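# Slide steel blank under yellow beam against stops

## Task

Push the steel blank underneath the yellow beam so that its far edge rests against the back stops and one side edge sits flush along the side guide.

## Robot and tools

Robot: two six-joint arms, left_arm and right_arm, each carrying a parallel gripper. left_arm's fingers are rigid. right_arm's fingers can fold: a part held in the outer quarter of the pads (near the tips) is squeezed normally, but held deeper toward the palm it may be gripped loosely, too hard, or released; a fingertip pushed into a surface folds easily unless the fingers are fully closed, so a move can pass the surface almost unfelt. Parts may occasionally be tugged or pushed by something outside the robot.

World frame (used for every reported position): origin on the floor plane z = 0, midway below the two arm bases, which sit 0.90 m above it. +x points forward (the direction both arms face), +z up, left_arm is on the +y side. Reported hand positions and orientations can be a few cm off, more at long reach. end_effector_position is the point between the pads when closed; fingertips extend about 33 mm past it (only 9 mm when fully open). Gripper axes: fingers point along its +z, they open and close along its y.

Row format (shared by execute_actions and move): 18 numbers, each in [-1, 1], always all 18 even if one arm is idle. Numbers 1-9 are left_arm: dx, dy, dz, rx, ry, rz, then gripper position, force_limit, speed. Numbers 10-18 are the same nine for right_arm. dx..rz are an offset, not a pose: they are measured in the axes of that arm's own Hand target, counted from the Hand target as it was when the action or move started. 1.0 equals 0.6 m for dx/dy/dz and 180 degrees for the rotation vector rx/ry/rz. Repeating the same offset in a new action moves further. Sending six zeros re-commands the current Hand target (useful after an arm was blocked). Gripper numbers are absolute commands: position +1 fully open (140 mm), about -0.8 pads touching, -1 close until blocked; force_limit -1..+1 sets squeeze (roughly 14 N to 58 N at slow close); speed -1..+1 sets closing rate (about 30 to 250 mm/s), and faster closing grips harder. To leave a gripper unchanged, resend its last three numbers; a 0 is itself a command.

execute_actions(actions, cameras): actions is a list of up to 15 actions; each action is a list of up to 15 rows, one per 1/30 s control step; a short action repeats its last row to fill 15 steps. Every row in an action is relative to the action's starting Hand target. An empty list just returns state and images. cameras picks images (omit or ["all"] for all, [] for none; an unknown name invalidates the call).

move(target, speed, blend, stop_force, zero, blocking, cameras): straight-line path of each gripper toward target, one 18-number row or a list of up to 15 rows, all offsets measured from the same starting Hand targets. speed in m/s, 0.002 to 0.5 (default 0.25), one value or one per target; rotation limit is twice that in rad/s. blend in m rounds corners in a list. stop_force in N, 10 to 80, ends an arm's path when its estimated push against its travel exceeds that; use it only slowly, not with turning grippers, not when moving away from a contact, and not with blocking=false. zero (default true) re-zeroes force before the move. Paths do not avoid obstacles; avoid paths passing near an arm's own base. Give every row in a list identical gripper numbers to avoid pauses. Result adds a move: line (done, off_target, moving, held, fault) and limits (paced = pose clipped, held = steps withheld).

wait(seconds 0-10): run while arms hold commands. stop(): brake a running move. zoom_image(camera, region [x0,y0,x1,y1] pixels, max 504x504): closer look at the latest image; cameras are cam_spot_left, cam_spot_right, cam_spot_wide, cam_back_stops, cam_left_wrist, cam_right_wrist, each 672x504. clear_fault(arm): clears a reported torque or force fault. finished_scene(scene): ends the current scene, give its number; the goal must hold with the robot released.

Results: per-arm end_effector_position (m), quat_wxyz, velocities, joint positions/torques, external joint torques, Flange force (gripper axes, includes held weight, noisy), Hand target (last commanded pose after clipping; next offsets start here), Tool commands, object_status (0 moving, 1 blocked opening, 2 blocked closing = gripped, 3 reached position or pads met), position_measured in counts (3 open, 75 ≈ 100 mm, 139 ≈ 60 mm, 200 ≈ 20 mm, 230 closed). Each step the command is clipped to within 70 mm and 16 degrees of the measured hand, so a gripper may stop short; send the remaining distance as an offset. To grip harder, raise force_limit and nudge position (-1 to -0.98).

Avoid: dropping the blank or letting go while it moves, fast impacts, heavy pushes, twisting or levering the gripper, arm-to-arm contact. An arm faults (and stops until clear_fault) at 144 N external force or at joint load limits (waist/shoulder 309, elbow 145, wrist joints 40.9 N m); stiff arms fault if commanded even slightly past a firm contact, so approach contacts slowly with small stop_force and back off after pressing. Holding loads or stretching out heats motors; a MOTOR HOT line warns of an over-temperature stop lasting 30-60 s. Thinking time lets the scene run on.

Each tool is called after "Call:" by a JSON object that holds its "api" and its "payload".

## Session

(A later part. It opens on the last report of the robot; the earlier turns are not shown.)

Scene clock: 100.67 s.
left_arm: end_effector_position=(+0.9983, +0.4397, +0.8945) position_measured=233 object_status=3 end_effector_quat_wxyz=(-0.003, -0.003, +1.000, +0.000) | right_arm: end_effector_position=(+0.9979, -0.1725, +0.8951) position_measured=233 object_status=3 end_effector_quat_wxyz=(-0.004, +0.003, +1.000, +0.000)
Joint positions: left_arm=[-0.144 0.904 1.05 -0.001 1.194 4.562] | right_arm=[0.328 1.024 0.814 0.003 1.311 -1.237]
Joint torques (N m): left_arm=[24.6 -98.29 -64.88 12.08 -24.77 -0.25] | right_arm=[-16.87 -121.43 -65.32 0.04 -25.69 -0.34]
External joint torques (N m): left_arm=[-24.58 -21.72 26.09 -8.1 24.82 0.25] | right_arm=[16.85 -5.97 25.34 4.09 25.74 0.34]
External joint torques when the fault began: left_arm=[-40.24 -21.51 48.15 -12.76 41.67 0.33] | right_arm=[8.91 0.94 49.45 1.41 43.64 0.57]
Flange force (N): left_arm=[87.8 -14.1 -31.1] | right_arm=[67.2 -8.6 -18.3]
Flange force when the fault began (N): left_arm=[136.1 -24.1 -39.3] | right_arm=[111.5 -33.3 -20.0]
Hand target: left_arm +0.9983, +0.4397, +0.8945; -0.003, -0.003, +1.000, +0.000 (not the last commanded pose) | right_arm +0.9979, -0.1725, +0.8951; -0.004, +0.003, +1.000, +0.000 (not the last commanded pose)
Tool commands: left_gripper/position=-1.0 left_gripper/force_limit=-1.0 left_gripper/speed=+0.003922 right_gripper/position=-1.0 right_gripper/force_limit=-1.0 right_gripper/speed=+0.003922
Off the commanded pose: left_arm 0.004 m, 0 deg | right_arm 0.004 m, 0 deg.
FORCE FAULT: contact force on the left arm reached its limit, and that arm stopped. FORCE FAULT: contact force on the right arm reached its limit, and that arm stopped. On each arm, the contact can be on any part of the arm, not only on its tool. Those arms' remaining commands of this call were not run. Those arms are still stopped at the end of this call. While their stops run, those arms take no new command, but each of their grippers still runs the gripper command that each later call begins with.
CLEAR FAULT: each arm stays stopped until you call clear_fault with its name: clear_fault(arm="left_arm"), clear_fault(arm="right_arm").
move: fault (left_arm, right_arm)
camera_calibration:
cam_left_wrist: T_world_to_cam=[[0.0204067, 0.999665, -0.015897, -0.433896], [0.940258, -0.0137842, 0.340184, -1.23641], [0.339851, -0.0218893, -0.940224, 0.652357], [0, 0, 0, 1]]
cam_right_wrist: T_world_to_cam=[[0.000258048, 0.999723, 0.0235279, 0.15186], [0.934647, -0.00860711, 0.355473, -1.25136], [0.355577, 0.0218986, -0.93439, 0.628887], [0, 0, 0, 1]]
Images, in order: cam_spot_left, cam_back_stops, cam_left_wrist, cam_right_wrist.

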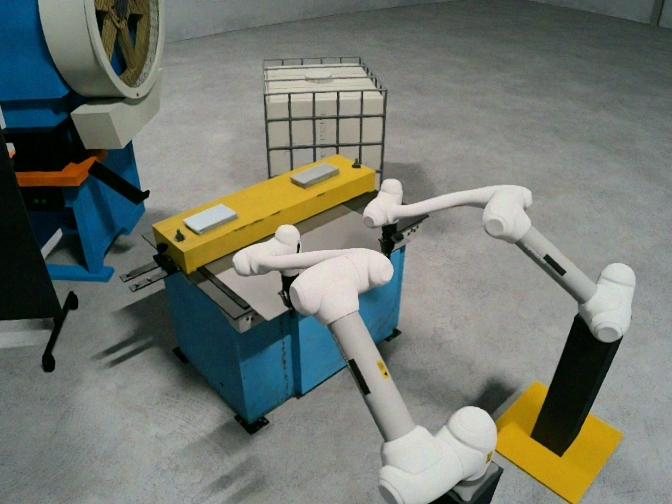

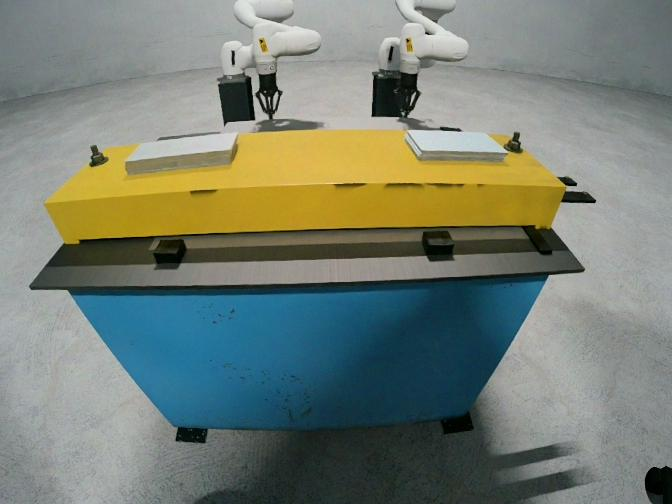

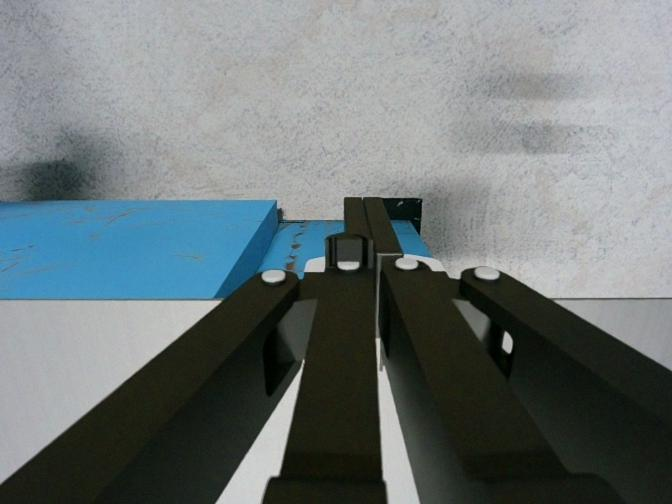

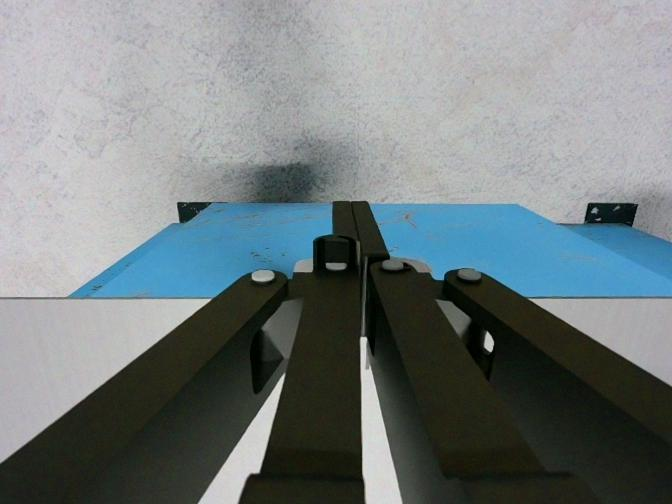

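Call:
{"api": "clear_fault", "payload": {"arm": "left_arm", "cameras": []}}

Call:
{"api": "clear_fault", "payload": {"arm": "right_arm", "cameras": []}}

Call:
{"api": "move", "payload": {"target": [0.05,0,0,0,0,0,-1,-1,0, 0.05,0,0,0,0,0,-1,-1,0], "speed": 0.06, "cameras": ["cam_right_wrist","cam_left_wrist","cam_spot_left","cam_back_stops"]}}

Call:
{"api": "zoom_image", "payload": {"camera": "cam_back_stops", "region": [500, 210, 590, 270]}}

Call:
{"api": "zoom_image", "payload": {"camera": "cam_spot_left", "region": [190, 255, 270, 315]}}

Scene clock: 106.67 s.
left_arm: end_effector_position=(+0.9983, +0.4397, +0.8945) position_measured=233 object_status=3 end_effector_quat_wxyz=(-0.003, -0.003, +1.000, +0.000) | right_arm: end_effector_position=(+0.9979, -0.1725, +0.8951) position_measured=233 object_status=3 end_effector_quat_wxyz=(-0.004, +0.003, +1.000, +0.000)
Joint positions: left_arm=[-0.144 0.904 1.05 -0.001 1.194 4.562] | right_arm=[0.328 1.024 0.814 0.003 1.311 -1.237]
Joint torques (N m): left_arm=[24.17 -98.61 -65.04 11.99 -24.83 -0.24] | right_arm=[-16.73 -120.06 -64.44 0.06 -25.58 -0.36]
External joint torques (N m): left_arm=[-24.14 -22.03 26.02 -7.98 24.89 0.24] | right_arm=[17.31 -7.41 24.47 4.09 25.63 0.35]
Flange force (N): left_arm=[88.0 -13.7 -31.4] | right_arm=[67.0 -8.0 -19.6]
Hand target: left_arm +0.9983, +0.4397, +0.8945; -0.003, -0.003, +1.000, +0.000 (not the last commanded pose) | right_arm +0.9979, -0.1725, +0.8951; -0.004, +0.003, +1.000, +0.000 (not the last commanded pose)
Tool commands: left_gripper/position=-1.0 left_gripper/force_limit=-1.0 left_gripper/speed=+0.003922 right_gripper/position=-1.0 right_gripper/force_limit=-1.0 right_gripper/speed=+0.003922
Off the commanded pose: left_arm 0.004 m, 0 deg | right_arm 0.004 m, 0 deg.
FORCE FAULT, CONTINUED: the right arm was still stopped when this call began, by the force fault that an earlier result reported. The call counts as one of the actions that you can send in this scene. That arm is still stopped at the end of this call. While its stop runs, that arm takes no new command, but its gripper still runs the gripper command that each later call begins with.
FORCE FAULT, CONTINUED: the left arm's stop, for the force fault that an earlier result reported, is over. That arm's target is now where it stood when the stop ended, not its last command. That arm accepts commands again.
CLEAR FAULT: your call cleared the left arm's force fault. If the contact force or a joint's load stays at its limit, that arm stops again.
CLEAR FAULT: the right arm stays stopped until you call clear_fault(arm="right_arm").

Scene clock: 106.77 s.
left_arm: end_effector_position=(+0.9977, +0.4396, +0.8944) position_measured=233 object_status=3 end_effector_quat_wxyz=(-0.004, -0.003, +1.000, +0.000) | right_arm: end_effector_position=(+0.9979, -0.1725, +0.8951) position_measured=233 object_status=3 end_effector_quat_wxyz=(-0.004, +0.003, +1.000, +0.000)
Joint positions: left_arm=[-0.144 0.904 1.05 -0.001 1.195 4.562] | right_arm=[0.328 1.024 0.814 0.003 1.311 -1.237]
Joint torques (N m): left_arm=[20.26 -98.17 -54.55 10.59 -17.21 -0.18] | right_arm=[-16.37 -120.03 -64.38 0.09 -25.55 -0.31]
External joint torques (N m): left_arm=[-20.26 -21.65 15.79 -6.62 17.27 0.18] | right_arm=[16.36 -7.33 24.42 4.04 25.6 0.31]
Flange force (N): left_arm=[65.0 -12.6 -27.4] | right_arm=[66.4 -8.8 -19.6]
Hand target: left_arm +0.9983, +0.4397, +0.8945; -0.003, -0.003, +1.000, +0.000 (not the last commanded pose) | right_arm +0.9979, -0.1725, +0.8951; -0.004, +0.003, +1.000, +0.000 (not the last commanded pose)
Tool commands: left_gripper/position=-1.0 left_gripper/force_limit=-1.0 left_gripper/speed=+0.003922 right_gripper/position=-1.0 right_gripper/force_limit=-1.0 right_gripper/speed=+0.003922
Off the commanded pose: left_arm 0.004 m, 0 deg | right_arm 0.004 m, 0 deg.
FORCE FAULT, CONTINUED: the right arm's stop, for the force fault that an earlier result reported, is over. The call counts as one of the actions that you can send in this scene. That arm's target is now where it stood when the stop ended, not its last command. That arm accepts commands again.
CLEAR FAULT: your call cleared the right arm's force fault. If the contact force or a joint's load stays at its limit, that arm stops again.

Scene clock: 107.60 s.
left_arm: end_effector_position=(+0.9683, +0.4395, +0.8947) position_measured=233 object_status=3 end_effector_quat_wxyz=(-0.003, -0.003, +1.000, +0.000) | right_arm: end_effector_position=(+0.9679, -0.1724, +0.8953) position_measured=233 object_status=3 end_effector_quat_wxyz=(-0.004, +0.003, +1.000, +0.000)
Joint positions: left_arm=[-0.149 0.854 1.145 -0.001 1.148 4.558] | right_arm=[0.338 0.967 0.925 0.003 1.256 -1.228]
Joint torques (N m): left_arm=[-1.59 -109.54 -38.27 4.01 0.01 -0.03] | right_arm=[-0.6 -126.71 -39.02 4 -0.75 -0.15]
External joint torques (N m): left_arm=[1.6 -5.83 0.44 -0.12 0.04 0.03] | right_arm=[0.79 3.33 -0.23 0.06 0.81 0.15]
Flange force (N): left_arm=[10.4 2.9 -4.0] | right_arm=[-7.8 4.1 0.9]
Hand target: left_arm +0.9683, +0.4395, +0.8947; -0.003, -0.003, +1.000, +0.000 | right_arm +0.9679, -0.1723, +0.8953; -0.004, +0.003, +1.000, +0.000
Off the commanded pose: left_arm 0.000 m, 0 deg | right_arm 0.000 m, 0 deg.
move: done
camera_calibration:
cam_left_wrist: T_world_to_cam=[[0.0203934, 0.999665, -0.0159201, -0.433051], [0.940264, -0.0137643, 0.340168, -1.20827], [0.339835, -0.0219063, -0.94023, 0.662729], [0, 0, 0, 1]]
cam_right_wrist: T_world_to_cam=[[0.000254417, 0.999725, 0.0234699, 0.151773], [0.934656, -0.00858252, 0.355449, -1.22337], [0.355553, 0.0218459, -0.934401, 0.639751], [0, 0, 0, 1]]
Images, in order: cam_spot_left, cam_back_stops, cam_left_wrist, cam_right_wrist.

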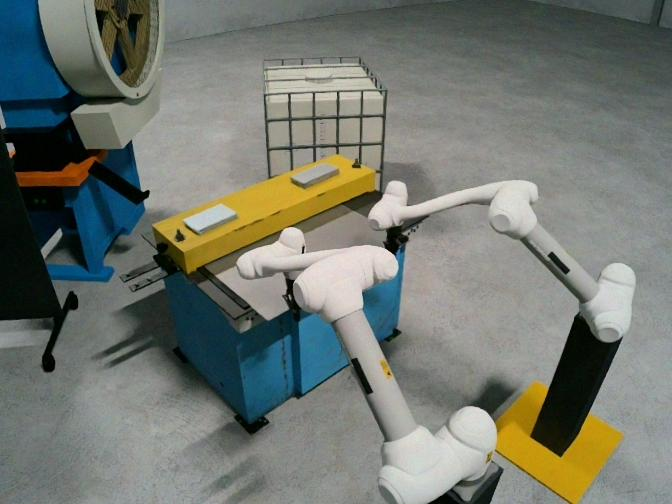

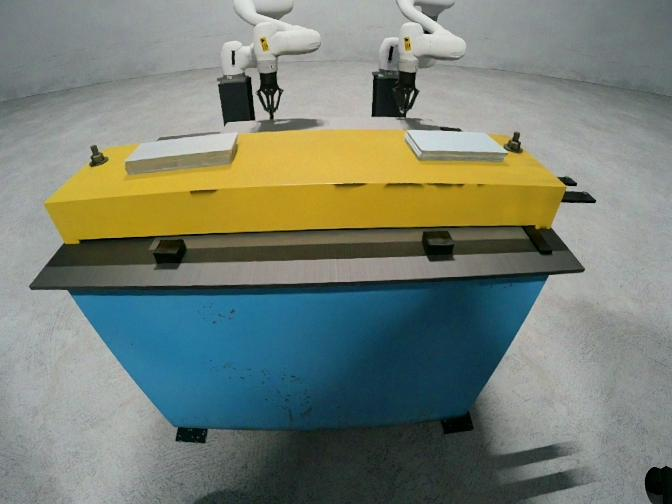

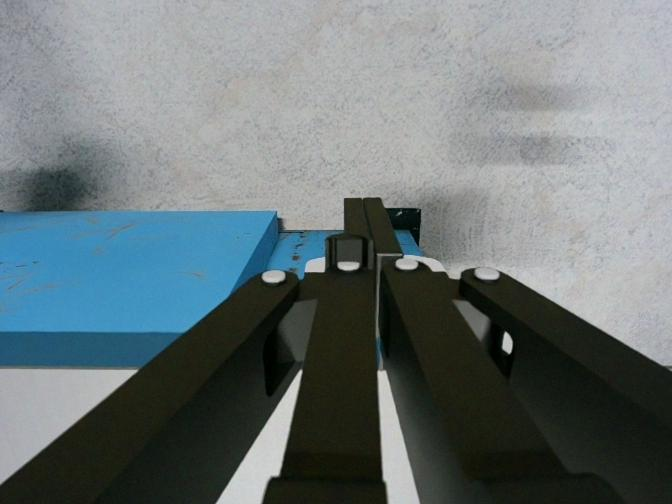

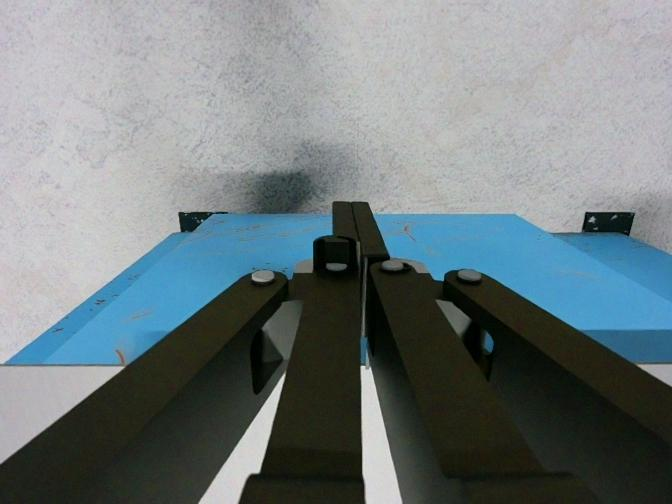

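Scaled by 5.600 from the camera's 672x504 image, which has a finer 960x720 frame.

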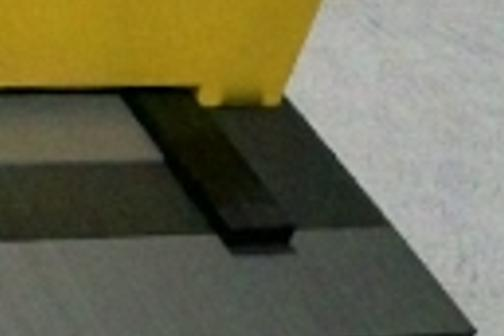

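Scaled by 6.300 from the camera's 672x504 image, which has a finer 960x720 frame.

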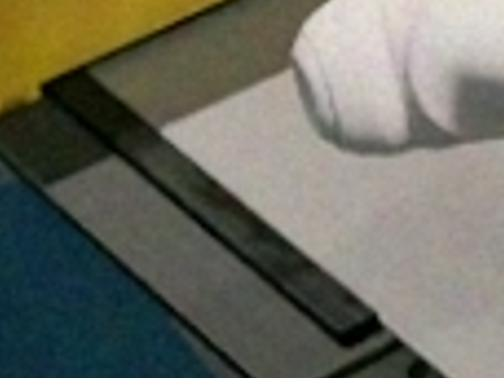

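Call:
{"api": "finished_scene", "payload": {"scene": 2}}

The scene is finished: the task was done.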